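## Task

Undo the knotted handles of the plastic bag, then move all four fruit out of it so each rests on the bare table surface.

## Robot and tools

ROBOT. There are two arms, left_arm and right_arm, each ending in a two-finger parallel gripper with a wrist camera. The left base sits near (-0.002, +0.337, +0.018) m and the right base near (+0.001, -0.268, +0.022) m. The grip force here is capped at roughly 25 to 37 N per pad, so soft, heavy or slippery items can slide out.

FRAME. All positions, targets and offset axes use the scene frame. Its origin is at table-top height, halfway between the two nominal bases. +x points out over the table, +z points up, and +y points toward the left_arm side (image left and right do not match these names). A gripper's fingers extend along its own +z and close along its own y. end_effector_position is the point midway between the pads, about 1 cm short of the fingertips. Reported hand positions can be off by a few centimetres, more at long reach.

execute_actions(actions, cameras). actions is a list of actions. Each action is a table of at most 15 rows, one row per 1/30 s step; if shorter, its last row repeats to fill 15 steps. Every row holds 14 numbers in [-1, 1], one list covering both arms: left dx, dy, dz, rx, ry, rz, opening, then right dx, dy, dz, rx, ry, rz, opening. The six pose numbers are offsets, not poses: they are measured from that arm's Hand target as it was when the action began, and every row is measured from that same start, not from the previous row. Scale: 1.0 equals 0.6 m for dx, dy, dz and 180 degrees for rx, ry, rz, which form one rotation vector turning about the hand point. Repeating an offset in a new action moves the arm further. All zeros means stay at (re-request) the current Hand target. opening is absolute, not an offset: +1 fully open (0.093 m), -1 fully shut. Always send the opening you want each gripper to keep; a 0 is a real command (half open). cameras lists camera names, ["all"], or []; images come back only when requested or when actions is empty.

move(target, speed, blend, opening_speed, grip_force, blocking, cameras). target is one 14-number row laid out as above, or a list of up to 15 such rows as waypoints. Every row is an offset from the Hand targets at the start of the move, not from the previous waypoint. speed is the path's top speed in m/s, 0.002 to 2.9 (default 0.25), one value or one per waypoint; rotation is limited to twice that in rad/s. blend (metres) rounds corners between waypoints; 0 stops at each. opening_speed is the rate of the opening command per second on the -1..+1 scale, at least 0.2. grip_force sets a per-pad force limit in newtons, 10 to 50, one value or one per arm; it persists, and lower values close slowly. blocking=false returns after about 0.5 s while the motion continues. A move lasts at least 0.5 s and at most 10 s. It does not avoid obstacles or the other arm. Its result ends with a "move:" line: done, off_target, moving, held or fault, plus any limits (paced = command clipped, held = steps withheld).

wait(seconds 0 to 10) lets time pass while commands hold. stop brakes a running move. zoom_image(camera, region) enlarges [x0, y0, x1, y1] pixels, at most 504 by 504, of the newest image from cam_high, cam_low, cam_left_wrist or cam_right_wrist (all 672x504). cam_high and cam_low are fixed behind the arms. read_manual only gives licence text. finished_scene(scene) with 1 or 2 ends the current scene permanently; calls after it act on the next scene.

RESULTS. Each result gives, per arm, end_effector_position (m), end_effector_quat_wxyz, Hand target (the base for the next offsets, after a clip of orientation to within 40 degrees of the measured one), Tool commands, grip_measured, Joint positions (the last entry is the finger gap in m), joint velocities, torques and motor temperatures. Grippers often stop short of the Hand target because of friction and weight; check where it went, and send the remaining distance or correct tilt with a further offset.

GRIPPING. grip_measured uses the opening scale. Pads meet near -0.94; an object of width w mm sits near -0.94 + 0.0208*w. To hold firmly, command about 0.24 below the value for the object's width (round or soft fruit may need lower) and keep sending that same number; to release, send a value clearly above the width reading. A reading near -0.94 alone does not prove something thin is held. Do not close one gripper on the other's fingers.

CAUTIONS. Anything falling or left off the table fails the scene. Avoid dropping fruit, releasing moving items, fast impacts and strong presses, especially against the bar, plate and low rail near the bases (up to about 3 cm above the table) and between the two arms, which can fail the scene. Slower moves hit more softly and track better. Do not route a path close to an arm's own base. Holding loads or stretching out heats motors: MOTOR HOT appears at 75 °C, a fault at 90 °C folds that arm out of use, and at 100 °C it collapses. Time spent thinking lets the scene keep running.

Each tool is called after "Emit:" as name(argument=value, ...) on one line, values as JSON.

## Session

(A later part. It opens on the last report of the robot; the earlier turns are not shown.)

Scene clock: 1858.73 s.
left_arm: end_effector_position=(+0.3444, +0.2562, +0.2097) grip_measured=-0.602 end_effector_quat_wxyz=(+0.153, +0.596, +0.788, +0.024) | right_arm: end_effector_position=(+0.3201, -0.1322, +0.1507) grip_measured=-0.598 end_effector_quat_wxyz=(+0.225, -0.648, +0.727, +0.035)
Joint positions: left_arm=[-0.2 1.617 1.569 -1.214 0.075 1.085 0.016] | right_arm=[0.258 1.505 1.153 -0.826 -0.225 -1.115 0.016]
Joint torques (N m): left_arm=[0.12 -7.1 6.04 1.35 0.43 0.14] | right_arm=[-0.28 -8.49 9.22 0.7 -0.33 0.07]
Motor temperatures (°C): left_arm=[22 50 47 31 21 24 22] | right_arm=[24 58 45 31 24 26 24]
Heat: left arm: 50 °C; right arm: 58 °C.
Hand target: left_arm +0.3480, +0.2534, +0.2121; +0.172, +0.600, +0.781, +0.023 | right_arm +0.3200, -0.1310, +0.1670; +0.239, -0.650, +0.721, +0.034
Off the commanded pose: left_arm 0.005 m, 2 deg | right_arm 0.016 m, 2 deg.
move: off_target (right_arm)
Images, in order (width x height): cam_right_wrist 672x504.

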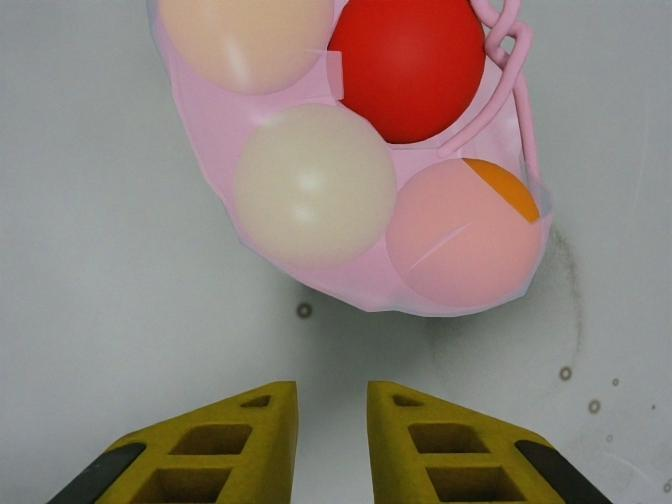

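Emit:
move(target=[0, 0, 0, 0, 0, 0, -0.6, 0.06, 0.11, 0.01, 0, 0, 0, -0.6], speed=0.2, cameras=["cam_right_wrist", "cam_high"])

Emit:
zoom_image(camera="cam_right_wrist", region=[200, 40, 520, 280])

Emit:
zoom_image(camera="cam_high", region=[290, 170, 430, 290])

Scene clock: 1885.90 s.
left_arm: end_effector_position=(+0.3444, +0.2561, +0.2097) grip_measured=-0.602 end_effector_quat_wxyz=(+0.153, +0.597, +0.787, +0.024) | right_arm: end_effector_position=(+0.3520, -0.0674, +0.1698) grip_measured=-0.598 end_effector_quat_wxyz=(+0.241, -0.652, +0.718, +0.037)
Joint positions: left_arm=[-0.2 1.617 1.569 -1.214 0.075 1.085 0.016] | right_arm=[0.408 1.675 1.382 -0.83 -0.183 -0.986 0.016]
Joint torques (N m): left_arm=[0.02 -7.1 6.02 1.37 0.38 0.14] | right_arm=[0.25 -6.68 9.54 0.9 -0.04 0.26]
Motor temperatures (°C): left_arm=[22 44 45 31 22 24 22] | right_arm=[24 55 47 30 24 26 24]
Heat: left arm: 45 °C; right arm: 55 °C.
Hand target: left_arm +0.3480, +0.2534, +0.2121; +0.172, +0.600, +0.781, +0.023 | right_arm +0.3560, -0.0649, +0.1731; +0.240, -0.650, +0.721, +0.034
Off the commanded pose: left_arm 0.005 m, 2 deg | right_arm 0.006 m, 1 deg.
move: done
Images, in order (width x height): cam_high 672x504, cam_right_wrist 672x504.

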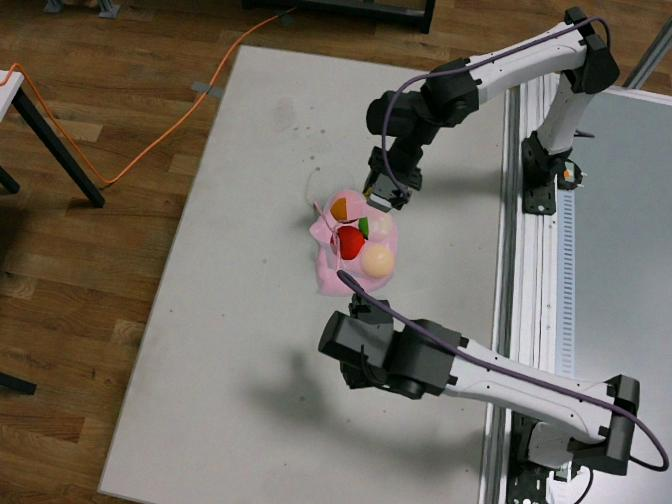

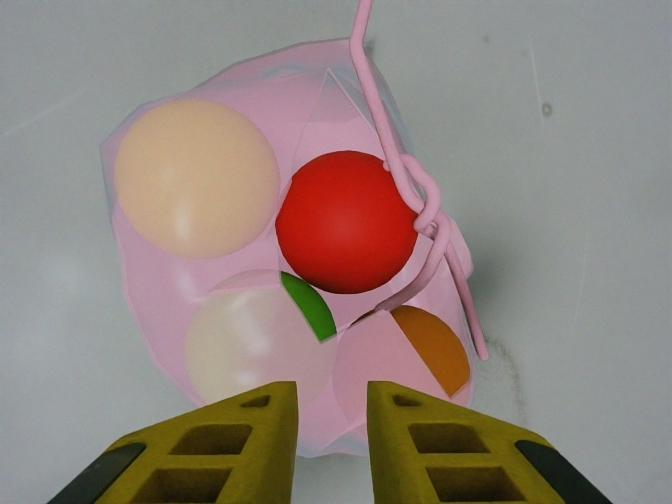

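Scaled by 1.575 from the camera's 672x504 image, which has a finer 960x720 frame.

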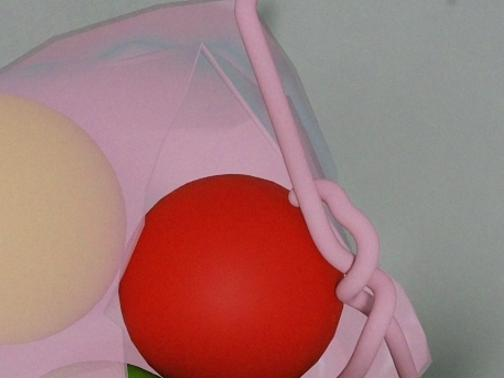

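Scaled by 3.600 from the camera's 672x504 image, which has a finer 960x720 frame.

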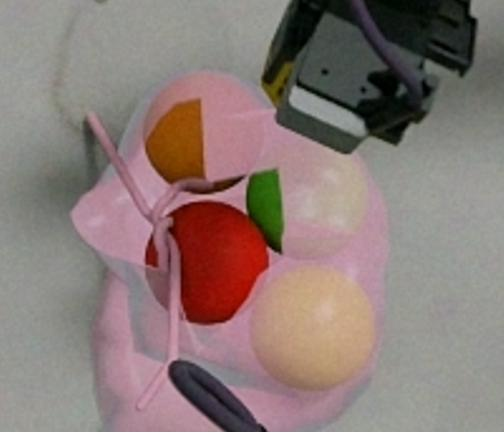

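Emit:
move(target=[0, 0, 0, 0, 0, 0, -0.6, 0.079, 0.076, -0.0635, 0.027, 0.1705, -0.5263, 0.9], speed=0.3, cameras=["cam_right_wrist"])

Scene clock: 1910.60 s.
left_arm: end_effector_position=(+0.3444, +0.2561, +0.2097) grip_measured=-0.602 end_effector_quat_wxyz=(+0.153, +0.597, +0.787, +0.024) | right_arm: end_effector_position=(+0.4049, -0.0240, +0.1394) grip_measured=+0.897 end_effector_quat_wxyz=(+0.045, +0.120, +0.991, +0.028)
Joint positions: left_arm=[-0.2 1.617 1.569 -1.214 0.075 1.085 0.016] | right_arm=[0.518 2.323 2.286 -1.433 0.034 0.799 0.088]
Joint torques (N m): left_arm=[0.06 -7.1 5.96 1.36 0.38 0.15] | right_arm=[0.13 -10.26 8.66 0.28 -0.05 0.24]
Heat: left arm: 44 °C; right arm: 52 °C.
Hand target: left_arm +0.3480, +0.2534, +0.2121; +0.172, +0.600, +0.781, +0.023 | right_arm +0.4034, -0.0194, +0.1350; +0.034, +0.122, +0.992, +0.028
Off the commanded pose: left_arm 0.005 m, 2 deg | right_arm 0.007 m, 1 deg.
move: done
Images, in order (width x height): cam_right_wrist 672x504.

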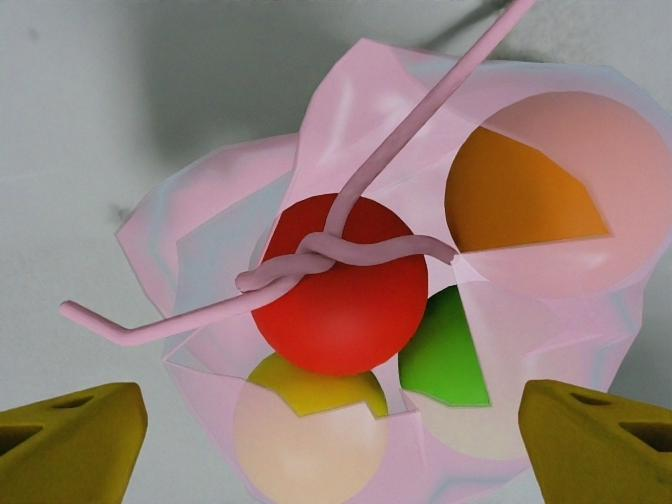

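Emit:
move(target=[0.1367, -0.364, -0.1535, -0.0203, 0.02, -0.0871, -0.5, -0.075, -0.143, 0.042, 0, 0, 0, 0.9], speed=0.2, cameras=["cam_left_wrist"])

Scene clock: 1950.33 s.
left_arm: end_effector_position=(+0.4344, +0.0388, +0.1202) grip_measured=-0.502 end_effector_quat_wxyz=(+0.175, +0.697, +0.695, -0.031) | right_arm: end_effector_position=(+0.3581, -0.1059, +0.1488) grip_measured=+0.897 end_effector_quat_wxyz=(+0.018, +0.125, +0.992, +0.011)
Joint positions: left_arm=[-0.562 2.306 2.155 -1.084 0.121 0.991 0.021] | right_arm=[0.4 2.001 1.822 -1.351 0.023 0.693 0.088]
Joint torques (N m): left_arm=[-0.55 -10.02 9.76 0.78 0.43 -0.12] | right_arm=[-0.75 -13.45 5.07 0.49 -0.04 0.04]
Motor temperatures (°C): left_arm=[22 41 44 32 22 24 22] | right_arm=[24 57 48 28 24 26 24]
Heat: left arm: 44 °C; right arm: 57 °C.
Hand target: left_arm +0.4300, +0.0349, +0.1200; +0.168, +0.695, +0.697, -0.044 | right_arm +0.3584, -0.1052, +0.1602; +0.034, +0.122, +0.992, +0.028
Off the commanded pose: left_arm 0.006 m, 2 deg | right_arm 0.011 m, 3 deg.
move: off_target (right_arm)
Images, in order (width x height): cam_left_wrist 672x504.

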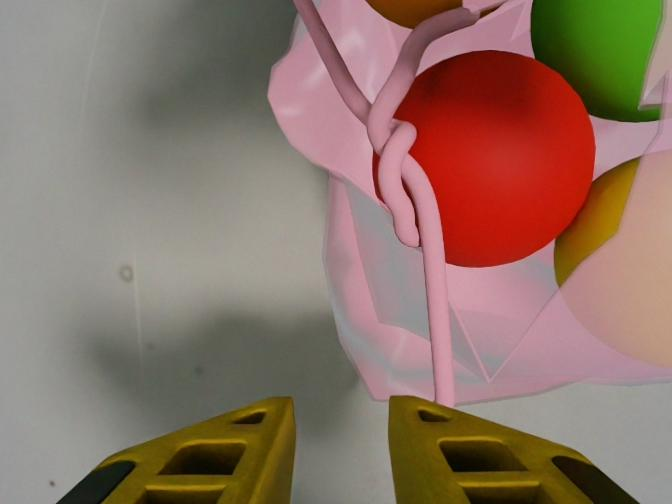

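Emit:
move(target=[[-0.0375, -0.0017, -0.03, 0, 0, 0, -0.5, 0, 0, 0, 0, 0, 0, 0.9], [-0.0375, -0.0017, -0.11, 0, 0, 0, -0.5, 0, 0, 0, 0, 0, 0, 0.9]], speed=0.12, cameras=["cam_left_wrist"])

Scene clock: 1963.20 s.
left_arm: end_effector_position=(+0.4062, +0.0404, +0.0545) grip_measured=-0.502 end_effector_quat_wxyz=(+0.155, +0.698, +0.698, -0.040) | right_arm: end_effector_position=(+0.3582, -0.1059, +0.1488) grip_measured=+0.897 end_effector_quat_wxyz=(+0.018, +0.125, +0.992, +0.011)
Joint positions: left_arm=[-0.588 2.254 1.817 -0.839 0.121 0.966 0.021] | right_arm=[0.4 2.001 1.822 -1.35 0.023 0.693 0.088]
Joint torques (N m): left_arm=[-0.62 -10.78 6.13 1.35 0.33 -0.1] | right_arm=[-0.61 -13.37 4.98 0.48 -0.05 0.02]
Motor temperatures (°C): left_arm=[22 43 44 31 22 24 22] | right_arm=[24 58 46 28 24 26 24]
Heat: left arm: 44 °C; right arm: 58 °C.
Hand target: left_arm +0.4075, +0.0339, +0.0540; +0.168, +0.695, +0.697, -0.044 | right_arm +0.3584, -0.1052, +0.1602; +0.034, +0.122, +0.992, +0.028
Off the commanded pose: left_arm 0.007 m, 2 deg | right_arm 0.011 m, 3 deg.
move: off_target (right_arm)
Images, in order (width x height): cam_left_wrist 672x504.

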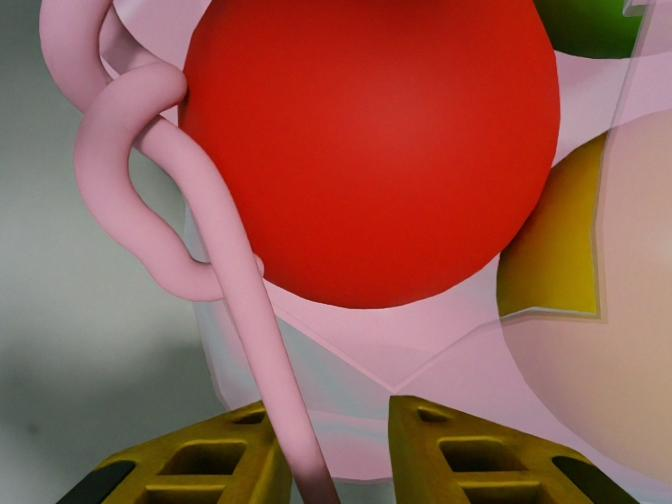

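Emit:
move(target=[0.0133, 0, 0.0167, 0, 0, 0, -0.5, 0, 0, 0, 0, 0, 0, 0.9], speed=0.08, cameras=["cam_left_wrist"])

Scene clock: 1970.00 s.
left_arm: end_effector_position=(+0.4142, +0.0353, +0.0654) grip_measured=-0.502 end_effector_quat_wxyz=(+0.171, +0.697, +0.695, -0.036) | right_arm: end_effector_position=(+0.3582, -0.1059, +0.1488) grip_measured=+0.897 end_effector_quat_wxyz=(+0.018, +0.125, +0.992, +0.011)
Joint positions: left_arm=[-0.588 2.254 1.851 -0.839 0.121 0.966 0.021] | right_arm=[0.4 2.001 1.822 -1.35 0.023 0.693 0.088]
Joint torques (N m): left_arm=[0.08 -9.51 9.57 0.92 0.35 -0.02] | right_arm=[-0.69 -13.45 5.04 0.5 -0.06 0.04]
Motor temperatures (°C): left_arm=[22 44 44 31 22 24 22] | right_arm=[24 58 45 28 24 26 24]
Heat: left arm: 44 °C; right arm: 58 °C.
Hand target: left_arm +0.4155, +0.0339, +0.0641; +0.168, +0.695, +0.697, -0.044 | right_arm +0.3584, -0.1052, +0.1602; +0.034, +0.122, +0.992, +0.028
Off the commanded pose: left_arm 0.002 m, 1 deg | right_arm 0.011 m, 3 deg.
move: off_target (right_arm)
Images, in order (width x height): cam_left_wrist 672x504.

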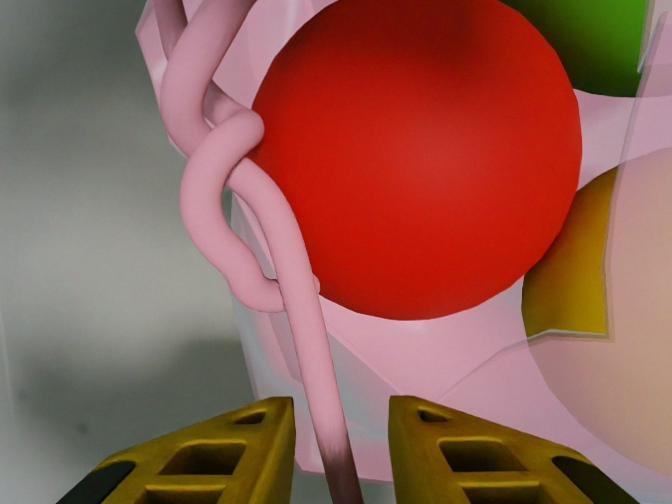

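Emit:
move(target=[[0, 0, 0, 0, 0, 0, -1, 0, 0, 0, 0, 0, 0, 0.9], [0.1, -0.01, 0.0, 0, 0, 0, -1, 0, 0, 0, 0, 0, 0, 0.9]], speed=0.08, opening_speed=0.6, cameras=["cam_left_wrist", "cam_right_wrist"])

Scene clock: 1989.90 s.
left_arm: end_effector_position=(+0.4802, +0.0273, +0.0684) grip_measured=-0.906 end_effector_quat_wxyz=(+0.182, +0.690, +0.700, -0.032) | right_arm: end_effector_position=(+0.3582, -0.1059, +0.1488) grip_measured=+0.897 end_effector_quat_wxyz=(+0.018, +0.125, +0.992, +0.011)
Joint positions: left_arm=[-0.532 2.55 2.384 -1.059 0.133 1.002 0.002] | right_arm=[0.4 2.001 1.822 -1.35 0.023 0.693 0.088]
Joint torques (N m): left_arm=[0.06 -10.91 10.02 0.71 0.45 0.15] | right_arm=[-0.62 -13.42 4.93 0.45 -0.08 -0.01]
Motor temperatures (°C): left_arm=[22 45 45 31 22 24 22] | right_arm=[24 60 43 27 24 26 24]
Heat: left arm: 45 °C; right arm: 60 °C.
Hand target: left_arm +0.4756, +0.0280, +0.0642; +0.168, +0.695, +0.698, -0.044 | right_arm +0.3584, -0.1052, +0.1602; +0.034, +0.122, +0.992, +0.028
Off the commanded pose: left_arm 0.006 m, 2 deg | right_arm 0.011 m, 3 deg.
move: off_target (right_arm)
Images, in order (width x height): cam_left_wrist 672x504, cam_right_wrist 672x504.

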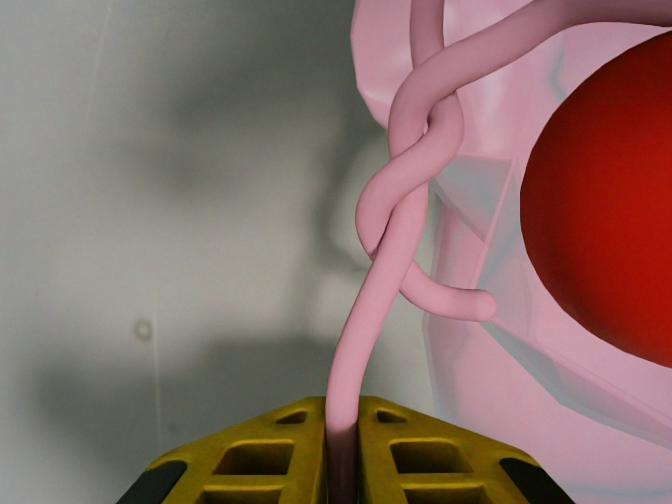

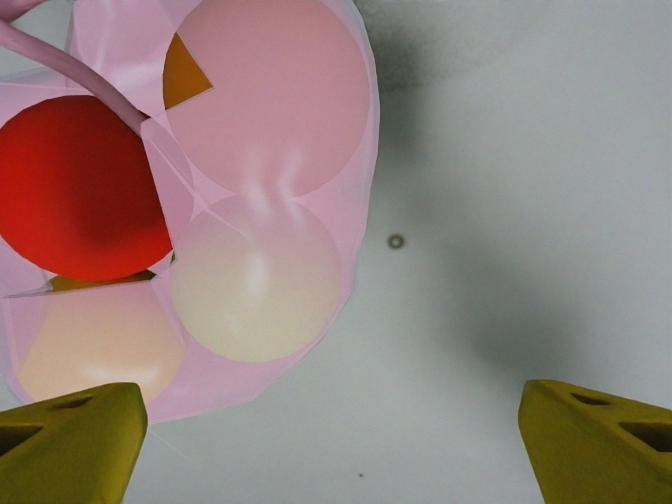

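Emit:
zoom_image(camera="cam_left_wrist", region=[300, 0, 672, 400])

Scaled by 1.260 from the camera's 672x504 image, which has a finer 960x720 frame.

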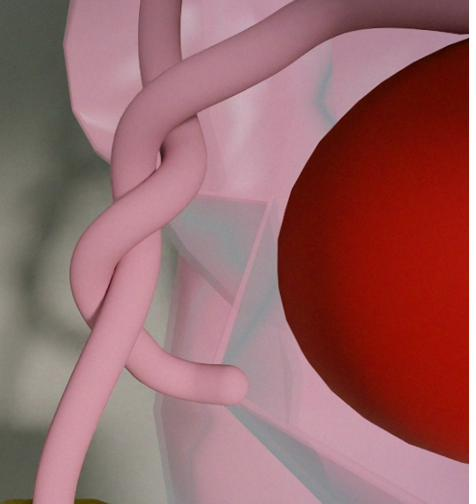

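Emit:
move(target=[[0.02, 0.01, -0.075, 0, 0, 0, -1, 0, 0, 0, 0, 0, 0, 0.9], [0.02, 0.01, -0.075, 0, 0, 0, -0.45, 0, 0, 0, 0, 0, 0, 0.9], [0.02, 0.03, 0.1, 0, 0, 0, -0.45, 0, 0, 0, 0, 0, 0, 0.9]], speed=0.1, opening_speed=1.0, cameras=["cam_left_wrist"])

Scene clock: 2023.33 s.
left_arm: end_effector_position=(+0.4932, +0.0441, +0.1295) grip_measured=-0.452 end_effector_quat_wxyz=(+0.200, +0.687, +0.698, -0.026) | right_arm: end_effector_position=(+0.3582, -0.1059, +0.1488) grip_measured=+0.897 end_effector_quat_wxyz=(+0.018, +0.125, +0.992, +0.011)
Joint positions: left_arm=[-0.493 2.663 2.841 -1.368 0.145 1.034 0.024] | right_arm=[0.4 2.001 1.822 -1.35 0.023 0.693 0.088]
Joint torques (N m): left_arm=[0.09 -10.89 9.13 0.78 0.46 0.15] | right_arm=[-0.69 -13.42 5.03 0.45 -0.04 0.07]
Motor temperatures (°C): left_arm=[22 53 47 30 22 24 22] | right_arm=[24 62 42 27 24 26 24]
Heat: left arm: 53 °C; right arm: 62 °C.
Hand target: left_arm +0.4876, +0.0460, +0.1241; +0.168, +0.695, +0.697, -0.044 | right_arm +0.3584, -0.1052, +0.1602; +0.034, +0.122, +0.992, +0.028
Off the commanded pose: left_arm 0.008 m, 4 deg | right_arm 0.011 m, 3 deg.
elbow stopped short (left arm): the move would have taken joint 3 (elbow) straighter than the controller allows.
move: off_target (left_arm, right_arm)
Images, in order (width x height): cam_left_wrist 672x504.

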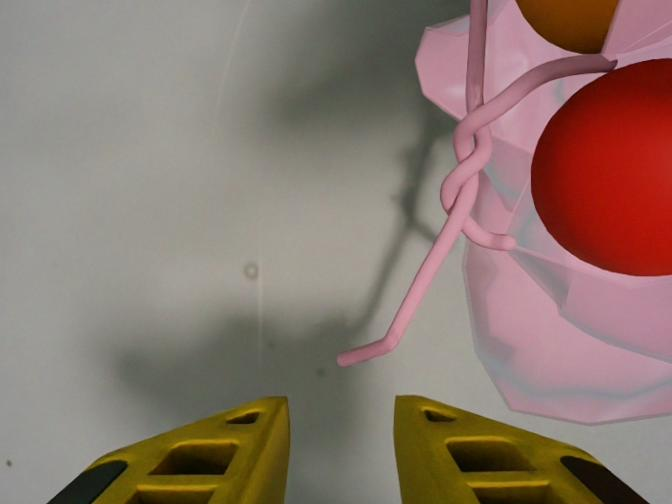

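Emit:
move(target=[[-0.146, 0.2567, 0.11, 0, 0, 0, -0.45, 0, 0, 0, 0, 0, 0, -0.5], [-0.146, 0.2567, 0.11, 0, 0, 0, -0.45, 0.1193, 0.067, -0.067, -0.0157, -0.0263, 0.192, -0.5]], speed=[0.25, 0.2], cameras=["cam_right_wrist"])

Scene clock: 2037.60 s.
left_arm: end_effector_position=(+0.3974, +0.2044, +0.1849) grip_measured=-0.452 end_effector_quat_wxyz=(+0.147, +0.691, +0.706, -0.045) | right_arm: end_effector_position=(+0.4244, -0.0738, +0.1222) grip_measured=-0.497 end_effector_quat_wxyz=(+0.060, -0.169, +0.984, +0.016)
Joint positions: left_arm=[-0.24 1.947 1.882 -1.285 0.212 1.285 0.024] | right_arm=[0.4 2.243 2.083 -1.288 0.023 0.099 0.021]
Joint torques (N m): left_arm=[-0.27 -9.87 5.9 1.15 0.51 0.17] | right_arm=[0.81 -10.18 8.75 0.53 0.06 0.05]
Motor temperatures (°C): left_arm=[22 53 48 30 22 24 22] | right_arm=[24 62 42 27 24 26 24]
Heat: left arm: 53 °C; right arm: 62 °C.
Hand target: left_arm +0.3999, +0.1999, +0.1900; +0.168, +0.695, +0.697, -0.045 | right_arm +0.4299, -0.0650, +0.1199; +0.067, -0.180, +0.981, +0.017
Off the commanded pose: left_arm 0.007 m, 3 deg | right_arm 0.011 m, 2 deg.
move: off_target (left_arm, right_arm)
Images, in order (width x height): cam_right_wrist 672x504.

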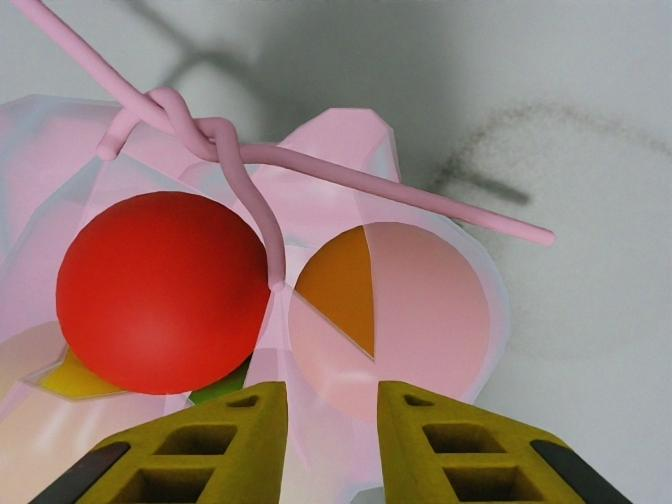

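Emit:
move(target=[[0, 0, 0, 0, 0, 0, -0.45, 0.0252, 0.0433, -0.03, 0, 0, 0, -0.5], [0, 0, 0, 0, 0, 0, -0.45, 0.0252, 0.0433, -0.095, 0, 0, 0.03, -0.5]], speed=0.1, cameras=["cam_right_wrist"])

Scene clock: 2049.07 s.
left_arm: end_effector_position=(+0.3974, +0.2044, +0.1849) grip_measured=-0.452 end_effector_quat_wxyz=(+0.147, +0.691, +0.706, -0.045) | right_arm: end_effector_position=(+0.4474, -0.0406, +0.0748) grip_measured=-0.498 end_effector_quat_wxyz=(+0.076, -0.220, +0.972, +0.019)
Joint positions: left_arm=[-0.24 1.947 1.882 -1.285 0.212 1.285 0.024] | right_arm=[0.438 2.38 2.123 -1.159 0.024 0.033 0.021]
Joint torques (N m): left_arm=[-0.28 -9.88 5.85 1.15 0.53 0.17] | right_arm=[-0.38 -11.71 5.37 0.64 -0.03 0.04]
Motor temperatures (°C): left_arm=[22 50 47 30 22 24 22] | right_arm=[24 61 44 27 24 26 24]
Heat: left arm: 50 °C; right arm: 61 °C.
Hand target: left_arm +0.3999, +0.1999, +0.1900; +0.168, +0.695, +0.697, -0.045 | right_arm +0.4451, -0.0390, +0.0630; +0.067, -0.226, +0.972, +0.020
Off the commanded pose: left_arm 0.007 m, 3 deg | right_arm 0.012 m, 1 deg.
move: off_target (left_arm, right_arm)
Images, in order (width x height): cam_right_wrist 672x504.

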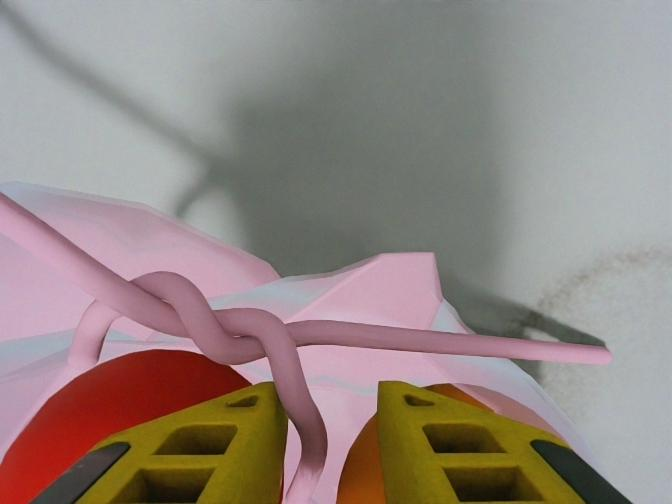

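Emit:
move(target=[[0, 0, 0, 0, 0, 0, -0.45, -0.005, 0.005, -0.02, 0, 0, 0, -0.5], [0, 0, 0, 0, 0, 0, -0.45, -0.005, 0.005, -0.02, 0, 0, 0, -1]], speed=0.08, opening_speed=0.6, cameras=["cam_right_wrist"])

Scene clock: 2056.93 s.
left_arm: end_effector_position=(+0.3974, +0.2044, +0.1849) grip_measured=-0.452 end_effector_quat_wxyz=(+0.147, +0.691, +0.706, -0.045) | right_arm: end_effector_position=(+0.4453, -0.0413, +0.0616) grip_measured=-0.901 end_effector_quat_wxyz=(+0.073, -0.220, +0.973, +0.018)
Joint positions: left_arm=[-0.24 1.947 1.882 -1.285 0.212 1.285 0.024] | right_arm=[0.438 2.38 2.071 -1.114 0.023 0.033 0.002]
Joint torques (N m): left_arm=[-0.23 -9.83 5.83 1.16 0.52 0.14] | right_arm=[0.55 -11.93 5.2 0.69 -0.06 0.08]
Motor temperatures (°C): left_arm=[22 48 46 30 22 24 22] | right_arm=[24 63 44 27 24 26 24]
Heat: left arm: 48 °C; right arm: 63 °C.
Hand target: left_arm +0.3999, +0.1999, +0.1900; +0.168, +0.695, +0.697, -0.045 | right_arm +0.4420, -0.0359, +0.0510; +0.066, -0.227, +0.972, +0.021
Off the commanded pose: left_arm 0.007 m, 3 deg | right_arm 0.012 m, 1 deg.
move: off_target (left_arm, right_arm); target 2's new opening was sent with right_arm's hand 0.012 m and 1 deg from that target
Images, in order (width x height): cam_right_wrist 672x504.

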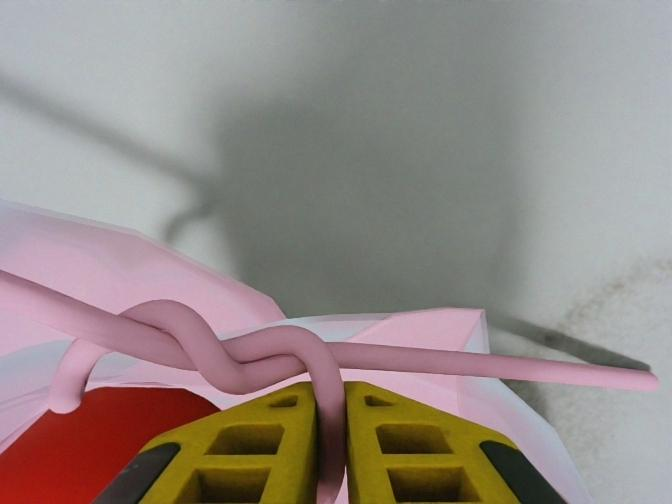

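Emit:
move(target=[[0, 0, 0, 0, 0, 0, -0.45, 0, -0.03, 0.09, 0, 0, 0, -1], [0, 0, 0, 0, 0, 0, -0.45, 0, -0.2, 0.1, 0, 0, 0, -1]], speed=0.1, blend=0.03, cameras=["cam_right_wrist", "cam_high"])

Scene clock: 2065.13 s.
left_arm: end_effector_position=(+0.3974, +0.2044, +0.1849) grip_measured=-0.452 end_effector_quat_wxyz=(+0.147, +0.691, +0.706, -0.045) | right_arm: end_effector_position=(+0.4393, -0.1587, +0.0917) grip_measured=-0.901 end_effector_quat_wxyz=(+0.038, -0.221, +0.975, +0.015)
Joint positions: left_arm=[-0.24 1.947 1.882 -1.285 0.212 1.285 0.024] | right_arm=[0.202 2.222 1.94 -1.21 -0.006 -0.2 0.002]
Joint torques (N m): left_arm=[-0.32 -9.8 5.83 1.16 0.53 0.15] | right_arm=[-0.25 -16.24 5.15 0.61 -0.11 0.03]
Motor temperatures (°C): left_arm=[22 48 46 30 22 24 22] | right_arm=[24 66 44 27 24 26 24]
Heat: left arm: 48 °C; right arm: 66 °C.
Hand target: left_arm +0.3999, +0.1999, +0.1900; +0.168, +0.695, +0.697, -0.045 | right_arm +0.4421, -0.1560, +0.1110; +0.067, -0.226, +0.972, +0.020
Off the commanded pose: left_arm 0.007 m, 3 deg | right_arm 0.020 m, 3 deg.
move: off_target (left_arm, right_arm); blend cut to 0.0284 m at target 1
Images, in order (width x height): cam_high 672x504, cam_right_wrist 672x504.

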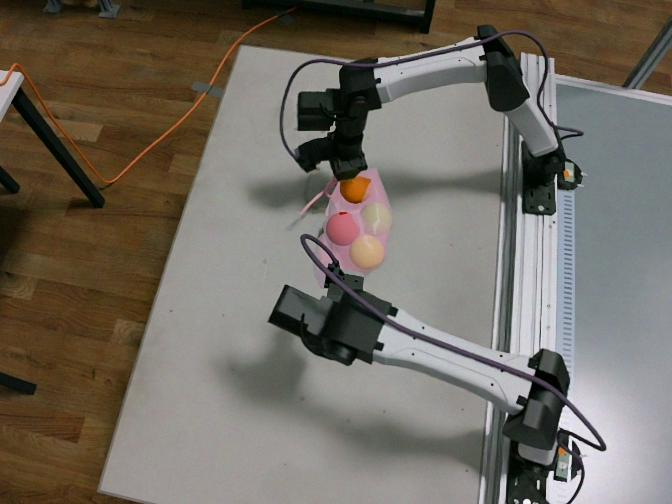

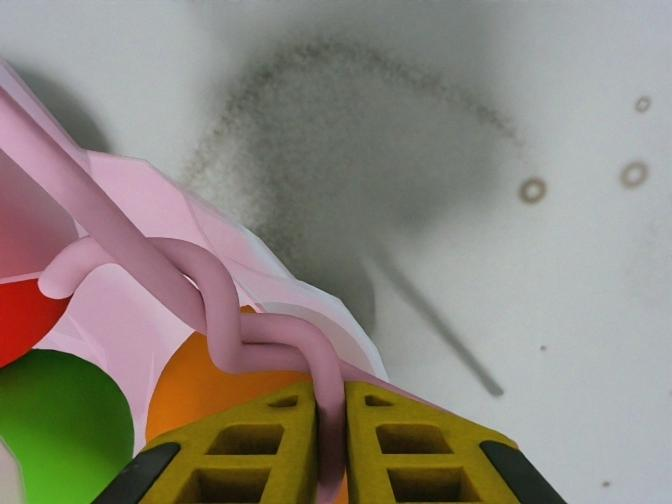

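Emit:
move(target=[0, 0, 0, 0, 0, 0, -0.45, -0.02, -0.12, -0.06, 0, 0, 0, -1], speed=0.1, cameras=["cam_right_wrist", "cam_high"])

Emit:
zoom_image(camera="cam_high", region=[280, 140, 430, 300])

Scene clock: 2093.27 s.
left_arm: end_effector_position=(+0.3974, +0.2044, +0.1849) grip_measured=-0.452 end_effector_quat_wxyz=(+0.147, +0.691, +0.706, -0.045) | right_arm: end_effector_position=(+0.4254, -0.2294, +0.0555) grip_measured=-0.901 end_effector_quat_wxyz=(+0.035, -0.221, +0.974, +0.020)
Joint positions: left_arm=[-0.24 1.947 1.882 -1.285 0.212 1.285 0.024] | right_arm=[0.037 2.142 1.672 -1.03 -0.029 -0.366 0.002]
Joint torques (N m): left_arm=[-0.31 -9.83 5.94 1.14 0.52 0.16] | right_arm=[-0.46 -15.61 5.3 0.56 -0.12 0]
Motor temperatures (°C): left_arm=[22 46 45 30 22 24 22] | right_arm=[24 75 42 26 24 26 24]
Heat: left arm: 46 °C; right arm: 75 °C. Fold the right arm in close to its base, or ease its load, before you think long.
Hand target: left_arm +0.3999, +0.1999, +0.1900; +0.168, +0.695, +0.697, -0.045 | right_arm +0.4300, -0.2279, +0.0749; +0.066, -0.227, +0.972, +0.021
Off the commanded pose: left_arm 0.007 m, 3 deg | right_arm 0.020 m, 4 deg.
MOTOR HOT: joint 2 (shoulder) of the right arm reports 75 °C; the controller's stop level is 90 °C. To cool a motor, set the load down, stop pushing, or move to a pose that needs little force.
move: off_target (left_arm, right_arm)
Images, in order (width x height): cam_high 672x504, cam_right_wrist 672x504.

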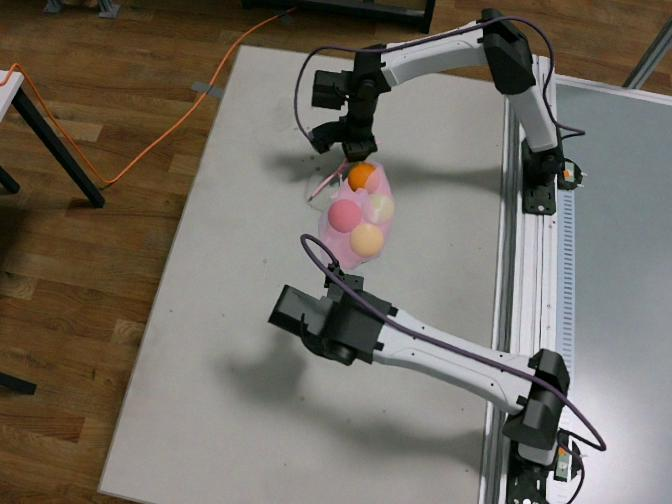

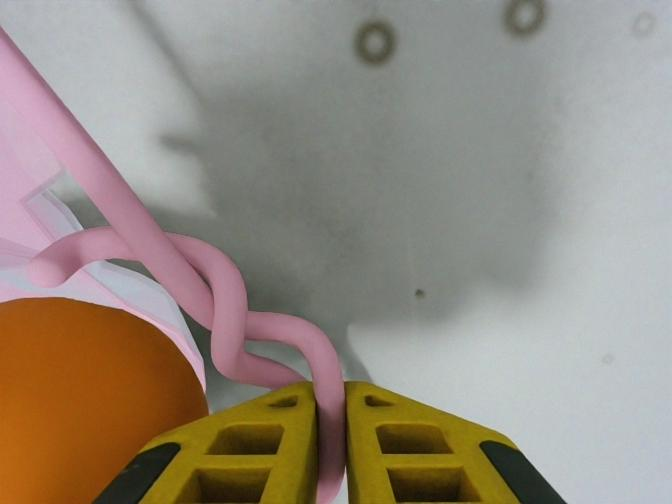

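Scaled by 3.150 from the camera's 672x504 image, which has a finer 960x720 frame.

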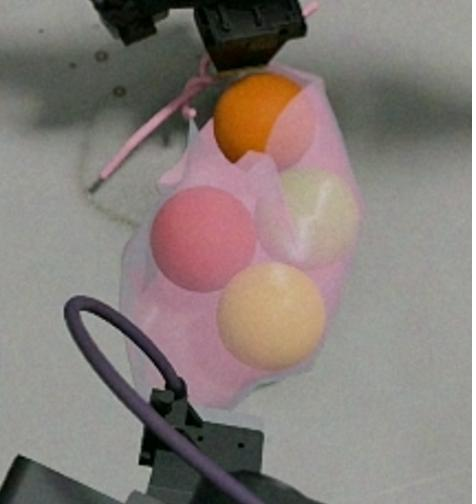

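Emit:
move(target=[[0, 0, 0, 0, 0, 0, -0.45, -0.008, -0.004, -0.03, 0, 0, 0, -1], [0, 0, 0, 0, 0, 0, -0.45, -0.008, -0.004, -0.03, 0, 0, 0, -0.4], [0, 0, 0, 0, 0, 0, -0.45, -0.03, 0, 0.1, 0, 0, 0, -0.4], [0, 0, 0, 0, 0, 0, -0.45, -0.28, 0, 0.12, 0, 0, 0, -0.4]], speed=[0.1, 0.1, 0.15, 0.25], cameras=[])

Scene clock: 2103.07 s.
left_arm: end_effector_position=(+0.3974, +0.2044, +0.1849) grip_measured=-0.452 end_effector_quat_wxyz=(+0.147, +0.691, +0.706, -0.045) | right_arm: end_effector_position=(+0.2676, -0.2299, +0.1470) grip_measured=-0.402 end_effector_quat_wxyz=(+0.068, -0.227, +0.971, +0.019)
Joint positions: left_arm=[-0.24 1.947 1.882 -1.285 0.212 1.285 0.024] | right_arm=[0.089 1.429 1.157 -1.16 -0.03 -0.326 0.026]
Joint torques (N m): left_arm=[-0.27 -9.84 5.86 1.16 0.55 0.17] | right_arm=[0.55 -6.43 5.26 0.44 -0.02 0.2]
Motor temperatures (°C): left_arm=[22 46 44 30 22 24 22] | right_arm=[24 74 42 26 24 26 24]
Heat: left arm: 46 °C; right arm: 74 °C. Fold the right arm in close to its base, or ease its load, before you think long.
Hand target: left_arm +0.3999, +0.1999, +0.1900; +0.168, +0.695, +0.697, -0.045 | right_arm +0.2621, -0.2279, +0.1469; +0.066, -0.226, +0.972, +0.020
Off the commanded pose: left_arm 0.007 m, 3 deg | right_arm 0.006 m, 0 deg.
MOTOR HOT: still on. Joint 2 (shoulder) of the right arm reports 74 °C.
move: off_target (left_arm); target 2's new opening was sent with right_arm's hand 0.017 m and 3 deg from that target
No camera images: "cameras" was empty.

Emit:
move(target=[0, -0.3667, 0.0167, -0.0871, 0.0232, 0.2338, -0.5, 0, 0, 0, 0, 0, 0, -0.4], speed=0.25, cameras=["cam_left_wrist", "cam_high"])

Scene clock: 2110.40 s.
left_arm: end_effector_position=(+0.3937, -0.0151, +0.1973) grip_measured=-0.498 end_effector_quat_wxyz=(+0.228, +0.375, +0.893, -0.100) | right_arm: end_effector_position=(+0.2676, -0.2299, +0.1470) grip_measured=-0.402 end_effector_quat_wxyz=(+0.068, -0.227, +0.971, +0.019)
Joint positions: left_arm=[-0.722 2.165 2.165 -1.069 0.028 0.068 0.021] | right_arm=[0.089 1.429 1.157 -1.16 -0.03 -0.326 0.026]
Joint torques (N m): left_arm=[-0.58 -9.13 9.98 1.58 -0.09 -0.11] | right_arm=[0.62 -6.45 5.18 0.44 -0.06 0.2]
Motor temperatures (°C): left_arm=[22 46 45 30 22 24 22] | right_arm=[24 69 42 26 24 26 24]
Heat: left arm: 46 °C; right arm: 69 °C.
Hand target: left_arm +0.4000, -0.0201, +0.2001; +0.239, +0.369, +0.893, -0.099 | right_arm +0.2621, -0.2279, +0.1469; +0.066, -0.226, +0.972, +0.020
Off the commanded pose: left_arm 0.008 m, 2 deg | right_arm 0.006 m, 0 deg.
MOTOR HOT: cleared for the motors of the right arm.
move: done
Images, in order (width x height): cam_high 672x504, cam_left_wrist 672x504.

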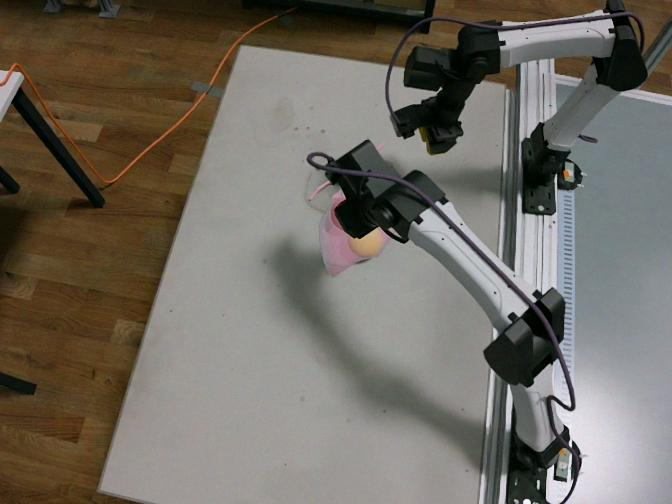

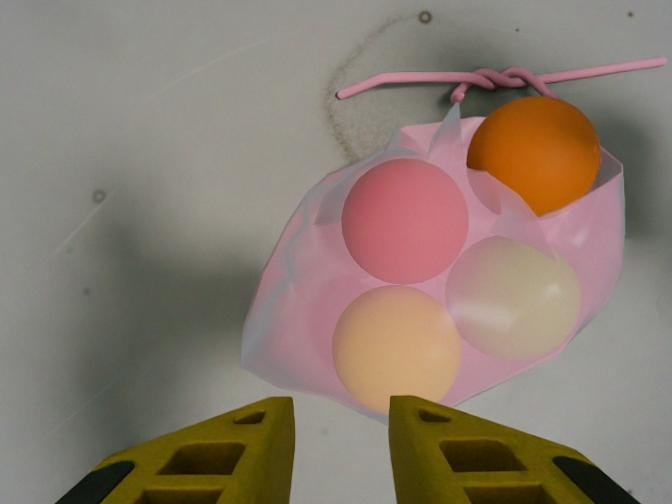

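Emit:
zoom_image(camera="cam_left_wrist", region=[380, 40, 672, 260])

Scaled by 1.726 from the camera's 672x504 image, which has a finer 960x720 frame.

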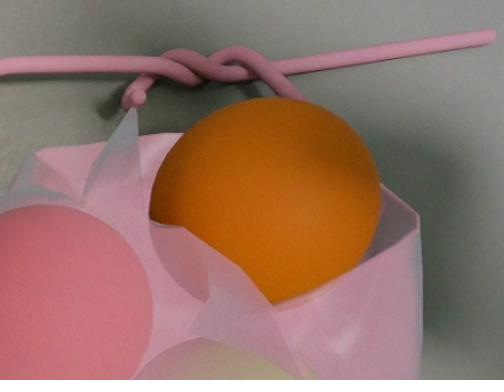

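Emit:
move(target=[-0.02, 0.25, 0.0, 0, 0, 0, -0.5, 0.1965, 0.0915, -0.0283, 0.0302, 0.0283, -0.4207, 0.9], speed=0.25, cameras=["cam_right_wrist"])

Scene clock: 2146.63 s.
left_arm: end_effector_position=(+0.3847, +0.1330, +0.1896) grip_measured=-0.498 end_effector_quat_wxyz=(+0.213, +0.364, +0.902, -0.089) | right_arm: end_effector_position=(+0.3782, -0.1763, +0.1299) grip_measured=+0.897 end_effector_quat_wxyz=(+0.037, +0.421, +0.906, +0.034)
Joint positions: left_arm=[-0.438 1.799 1.639 -0.962 0.137 0.299 0.021] | right_arm=[0.208 1.92 1.636 -1.183 0.016 1.12 0.088]
Joint torques (N m): left_arm=[0.09 -9.81 6.43 1.75 0.38 0.19] | right_arm=[0.76 -7.84 8.83 0.25 0.15 0.27]
Motor temperatures (°C): left_arm=[22 47 46 33 22 24 22] | right_arm=[24 57 42 26 24 26 24]
Heat: left arm: 47 °C; right arm: 57 °C.
Hand target: left_arm +0.3880, +0.1299, +0.2001; +0.239, +0.369, +0.893, -0.099 | right_arm +0.3800, -0.1730, +0.1299; +0.035, +0.421, +0.906, +0.027
Off the commanded pose: left_arm 0.011 m, 3 deg | right_arm 0.004 m, 1 deg.
move: off_target (left_arm)
Images, in order (width x height): cam_right_wrist 672x504.

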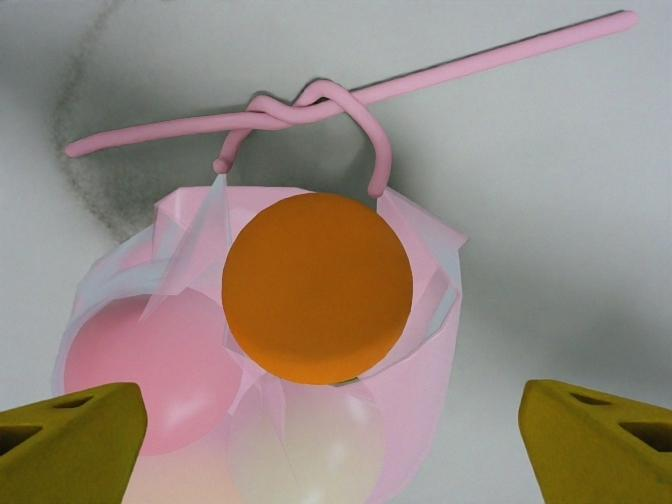

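Emit:
move(target=[[0, 0.03, 0, 0, 0, 0, -0.5, 0.0067, 0.0267, -0.04, 0, 0, 0, 0.9], [0, 0.03, 0, 0, 0, 0, -0.5, 0.0067, 0.0267, -0.15, 0, 0, 0, 0.9]], speed=0.09, cameras=["cam_right_wrist"])

Scene clock: 2168.03 s.
left_arm: end_effector_position=(+0.3857, +0.1512, +0.1901) grip_measured=-0.498 end_effector_quat_wxyz=(+0.215, +0.363, +0.902, -0.090) | right_arm: end_effector_position=(+0.3853, -0.1579, +0.0509) grip_measured=+0.897 end_effector_quat_wxyz=(+0.038, +0.420, +0.906, +0.034)
Joint positions: left_arm=[-0.39 1.773 1.609 -0.961 0.159 0.34 0.021] | right_arm=[0.246 2.02 1.457 -0.903 0.021 1.156 0.088]
Joint torques (N m): left_arm=[-0.01 -9.61 6.45 1.69 0.39 0.18] | right_arm=[0.16 -8.39 5.07 0.55 0.15 0.24]
Motor temperatures (°C): left_arm=[22 50 45 34 22 24 22] | right_arm=[24 57 43 26 24 26 24]
Heat: left arm: 50 °C; right arm: 57 °C.
Hand target: left_arm +0.3880, +0.1480, +0.2000; +0.239, +0.368, +0.893, -0.099 | right_arm +0.3840, -0.1569, +0.0400; +0.035, +0.421, +0.906, +0.028
Off the commanded pose: left_arm 0.011 m, 3 deg | right_arm 0.011 m, 1 deg.
move: off_target (left_arm, right_arm)
Images, in order (width x height): cam_right_wrist 672x504.

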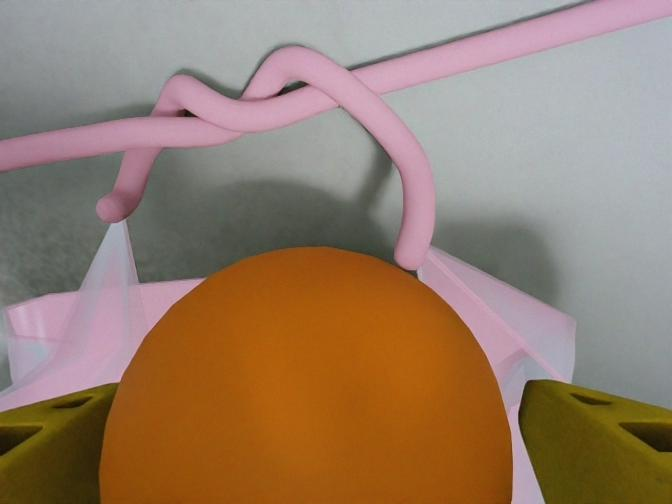

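Emit:
move(target=[[0, 0, 0, 0, 0, 0, -0.5, -0.003, -0.003, -0.015, 0, 0, 0, 0.9], [0, 0, 0, 0, 0, 0, -0.5, -0.003, -0.003, -0.015, 0, 0, 0, 0.33]], speed=0.06, opening_speed=0.35, cameras=["cam_right_wrist"])

Scene clock: 2174.80 s.
left_arm: end_effector_position=(+0.3857, +0.1512, +0.1901) grip_measured=-0.498 end_effector_quat_wxyz=(+0.215, +0.363, +0.902, -0.090) | right_arm: end_effector_position=(+0.3850, -0.1580, +0.0440) grip_measured=+0.362 end_effector_quat_wxyz=(+0.042, +0.420, +0.906, +0.037)
Joint positions: left_arm=[-0.39 1.773 1.609 -0.961 0.159 0.34 0.021] | right_arm=[0.246 2.02 1.427 -0.863 0.022 1.156 0.063]
Joint torques (N m): left_arm=[-0.03 -9.68 6.35 1.7 0.4 0.18] | right_arm=[-0.24 -7.92 5 0.57 0.11 0.18]
Motor temperatures (°C): left_arm=[22 48 45 34 22 24 22] | right_arm=[24 57 42 26 24 26 24]
Heat: left arm: 48 °C; right arm: 57 °C.
Hand target: left_arm +0.3880, +0.1480, +0.2000; +0.239, +0.368, +0.893, -0.099 | right_arm +0.3822, -0.1587, +0.0310; +0.035, +0.421, +0.906, +0.028
Off the commanded pose: left_arm 0.011 m, 3 deg | right_arm 0.013 m, 1 deg.
move: off_target (left_arm, right_arm); target 2's new opening was sent with right_arm's hand 0.013 m and 1 deg from that target
Images, in order (width x height): cam_right_wrist 672x504.

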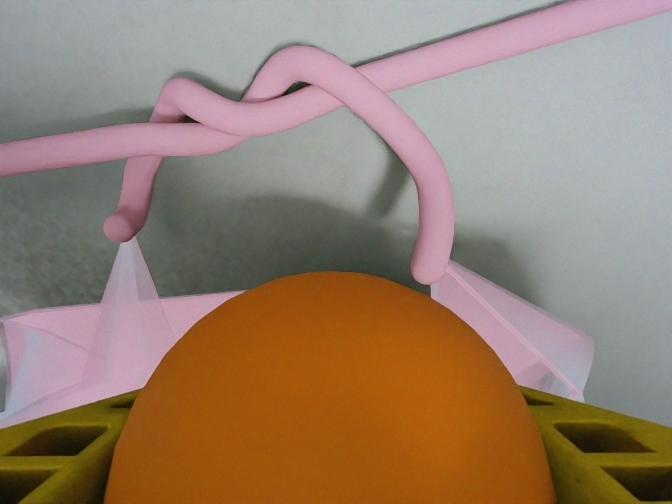

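Emit:
move(target=[0, 0, 0, 0, 0, 0, -0.5, 0.003, -0.003, 0.17, 0, 0, 0, 0.33], speed=0.06, cameras=["cam_right_wrist", "cam_left_wrist"])

Scene clock: 2179.57 s.
left_arm: end_effector_position=(+0.3857, +0.1512, +0.1901) grip_measured=-0.498 end_effector_quat_wxyz=(+0.215, +0.363, +0.902, -0.090) | right_arm: end_effector_position=(+0.3797, -0.1610, +0.1089) grip_measured=+0.362 end_effector_quat_wxyz=(+0.013, +0.420, +0.907, +0.011)
Joint positions: left_arm=[-0.39 1.773 1.609 -0.961 0.159 0.34 0.021] | right_arm=[0.246 2.013 1.686 -1.208 0.022 1.156 0.063]
Joint torques (N m): left_arm=[0.02 -9.63 6.37 1.7 0.4 0.18] | right_arm=[-0.24 -13.79 8.66 0.11 0.11 0.16]
Motor temperatures (°C): left_arm=[22 48 44 34 22 24 22] | right_arm=[24 58 43 26 24 26 24]
Heat: left arm: 48 °C; right arm: 58 °C.
Hand target: left_arm +0.3880, +0.1480, +0.2000; +0.239, +0.368, +0.893, -0.099 | right_arm +0.3840, -0.1606, +0.1330; +0.035, +0.421, +0.906, +0.027
Off the commanded pose: left_arm 0.011 m, 3 deg | right_arm 0.024 m, 3 deg.
move: off_target (left_arm, right_arm)
Images, in order (width x height): cam_left_wrist 672x504, cam_right_wrist 672x504.

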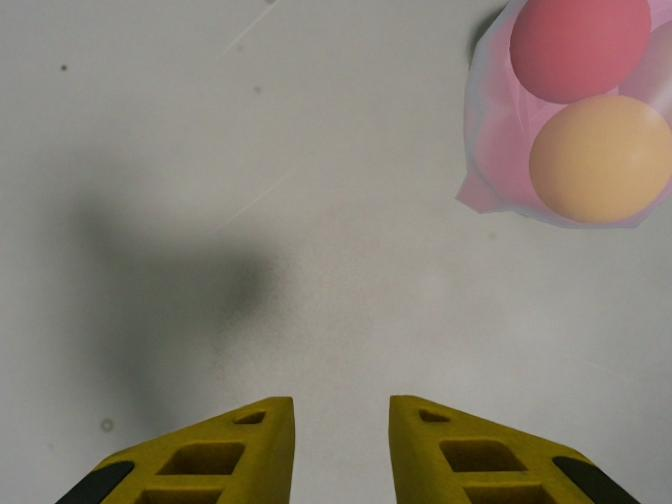

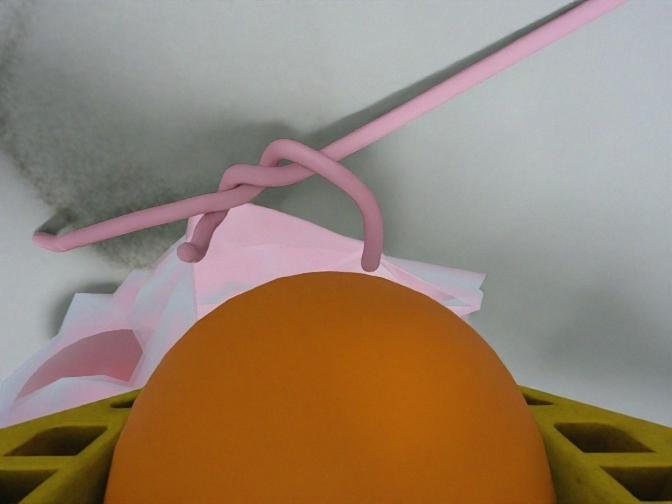

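Emit:
move(target=[[0, 0, 0, 0, 0, 0, -0.5, -0.1233, -0.2073, -0.0167, 0, 0, 0, 0.33], [0, 0, 0, 0, 0, 0, -0.5, -0.1233, -0.2073, -0.13, 0, 0, 0, 0.33]], speed=[0.15, 0.08], cameras=["cam_right_wrist", "cam_high"])

Scene clock: 2186.80 s.
left_arm: end_effector_position=(+0.3857, +0.1512, +0.1901) grip_measured=-0.498 end_effector_quat_wxyz=(+0.215, +0.363, +0.902, -0.090) | right_arm: end_effector_position=(+0.3092, -0.2845, +0.0602) grip_measured=+0.362 end_effector_quat_wxyz=(+0.037, +0.423, +0.905, +0.023)
Joint positions: left_arm=[-0.39 1.773 1.609 -0.961 0.159 0.34 0.021] | right_arm=[-0.092 1.686 1.068 -0.857 0.006 0.824 0.063]
Joint torques (N m): left_arm=[-0.06 -9.58 6.42 1.69 0.4 0.17] | right_arm=[-1.07 -6.22 5.22 0.58 -0.01 0.03]
Motor temperatures (°C): left_arm=[22 47 44 34 22 24 22] | right_arm=[24 58 43 26 24 26 24]
Heat: left arm: 47 °C; right arm: 58 °C.
Hand target: left_arm +0.3880, +0.1480, +0.2000; +0.239, +0.368, +0.893, -0.099 | right_arm +0.3100, -0.2849, +0.0549; +0.035, +0.421, +0.906, +0.027
Off the commanded pose: left_arm 0.011 m, 3 deg | right_arm 0.005 m, 1 deg.
move: off_target (left_arm)
Images, in order (width x height): cam_high 672x504, cam_right_wrist 672x504.

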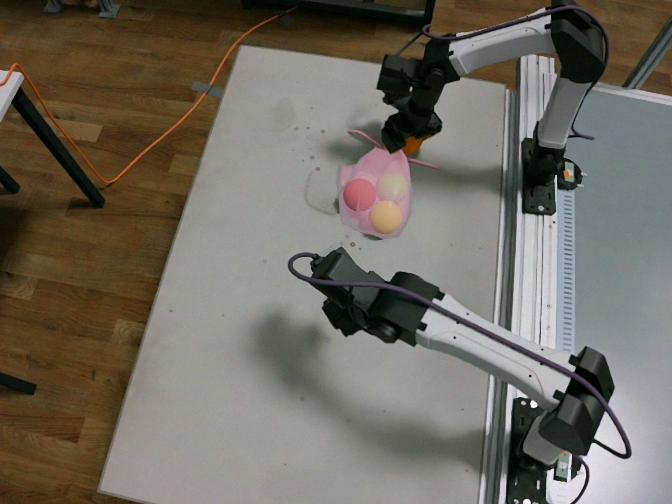

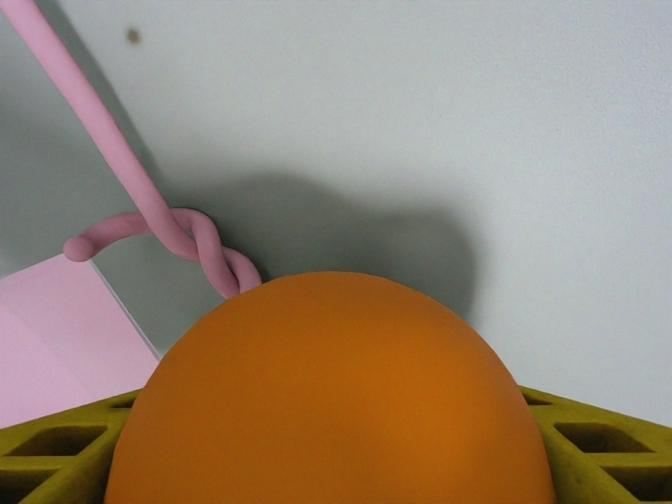

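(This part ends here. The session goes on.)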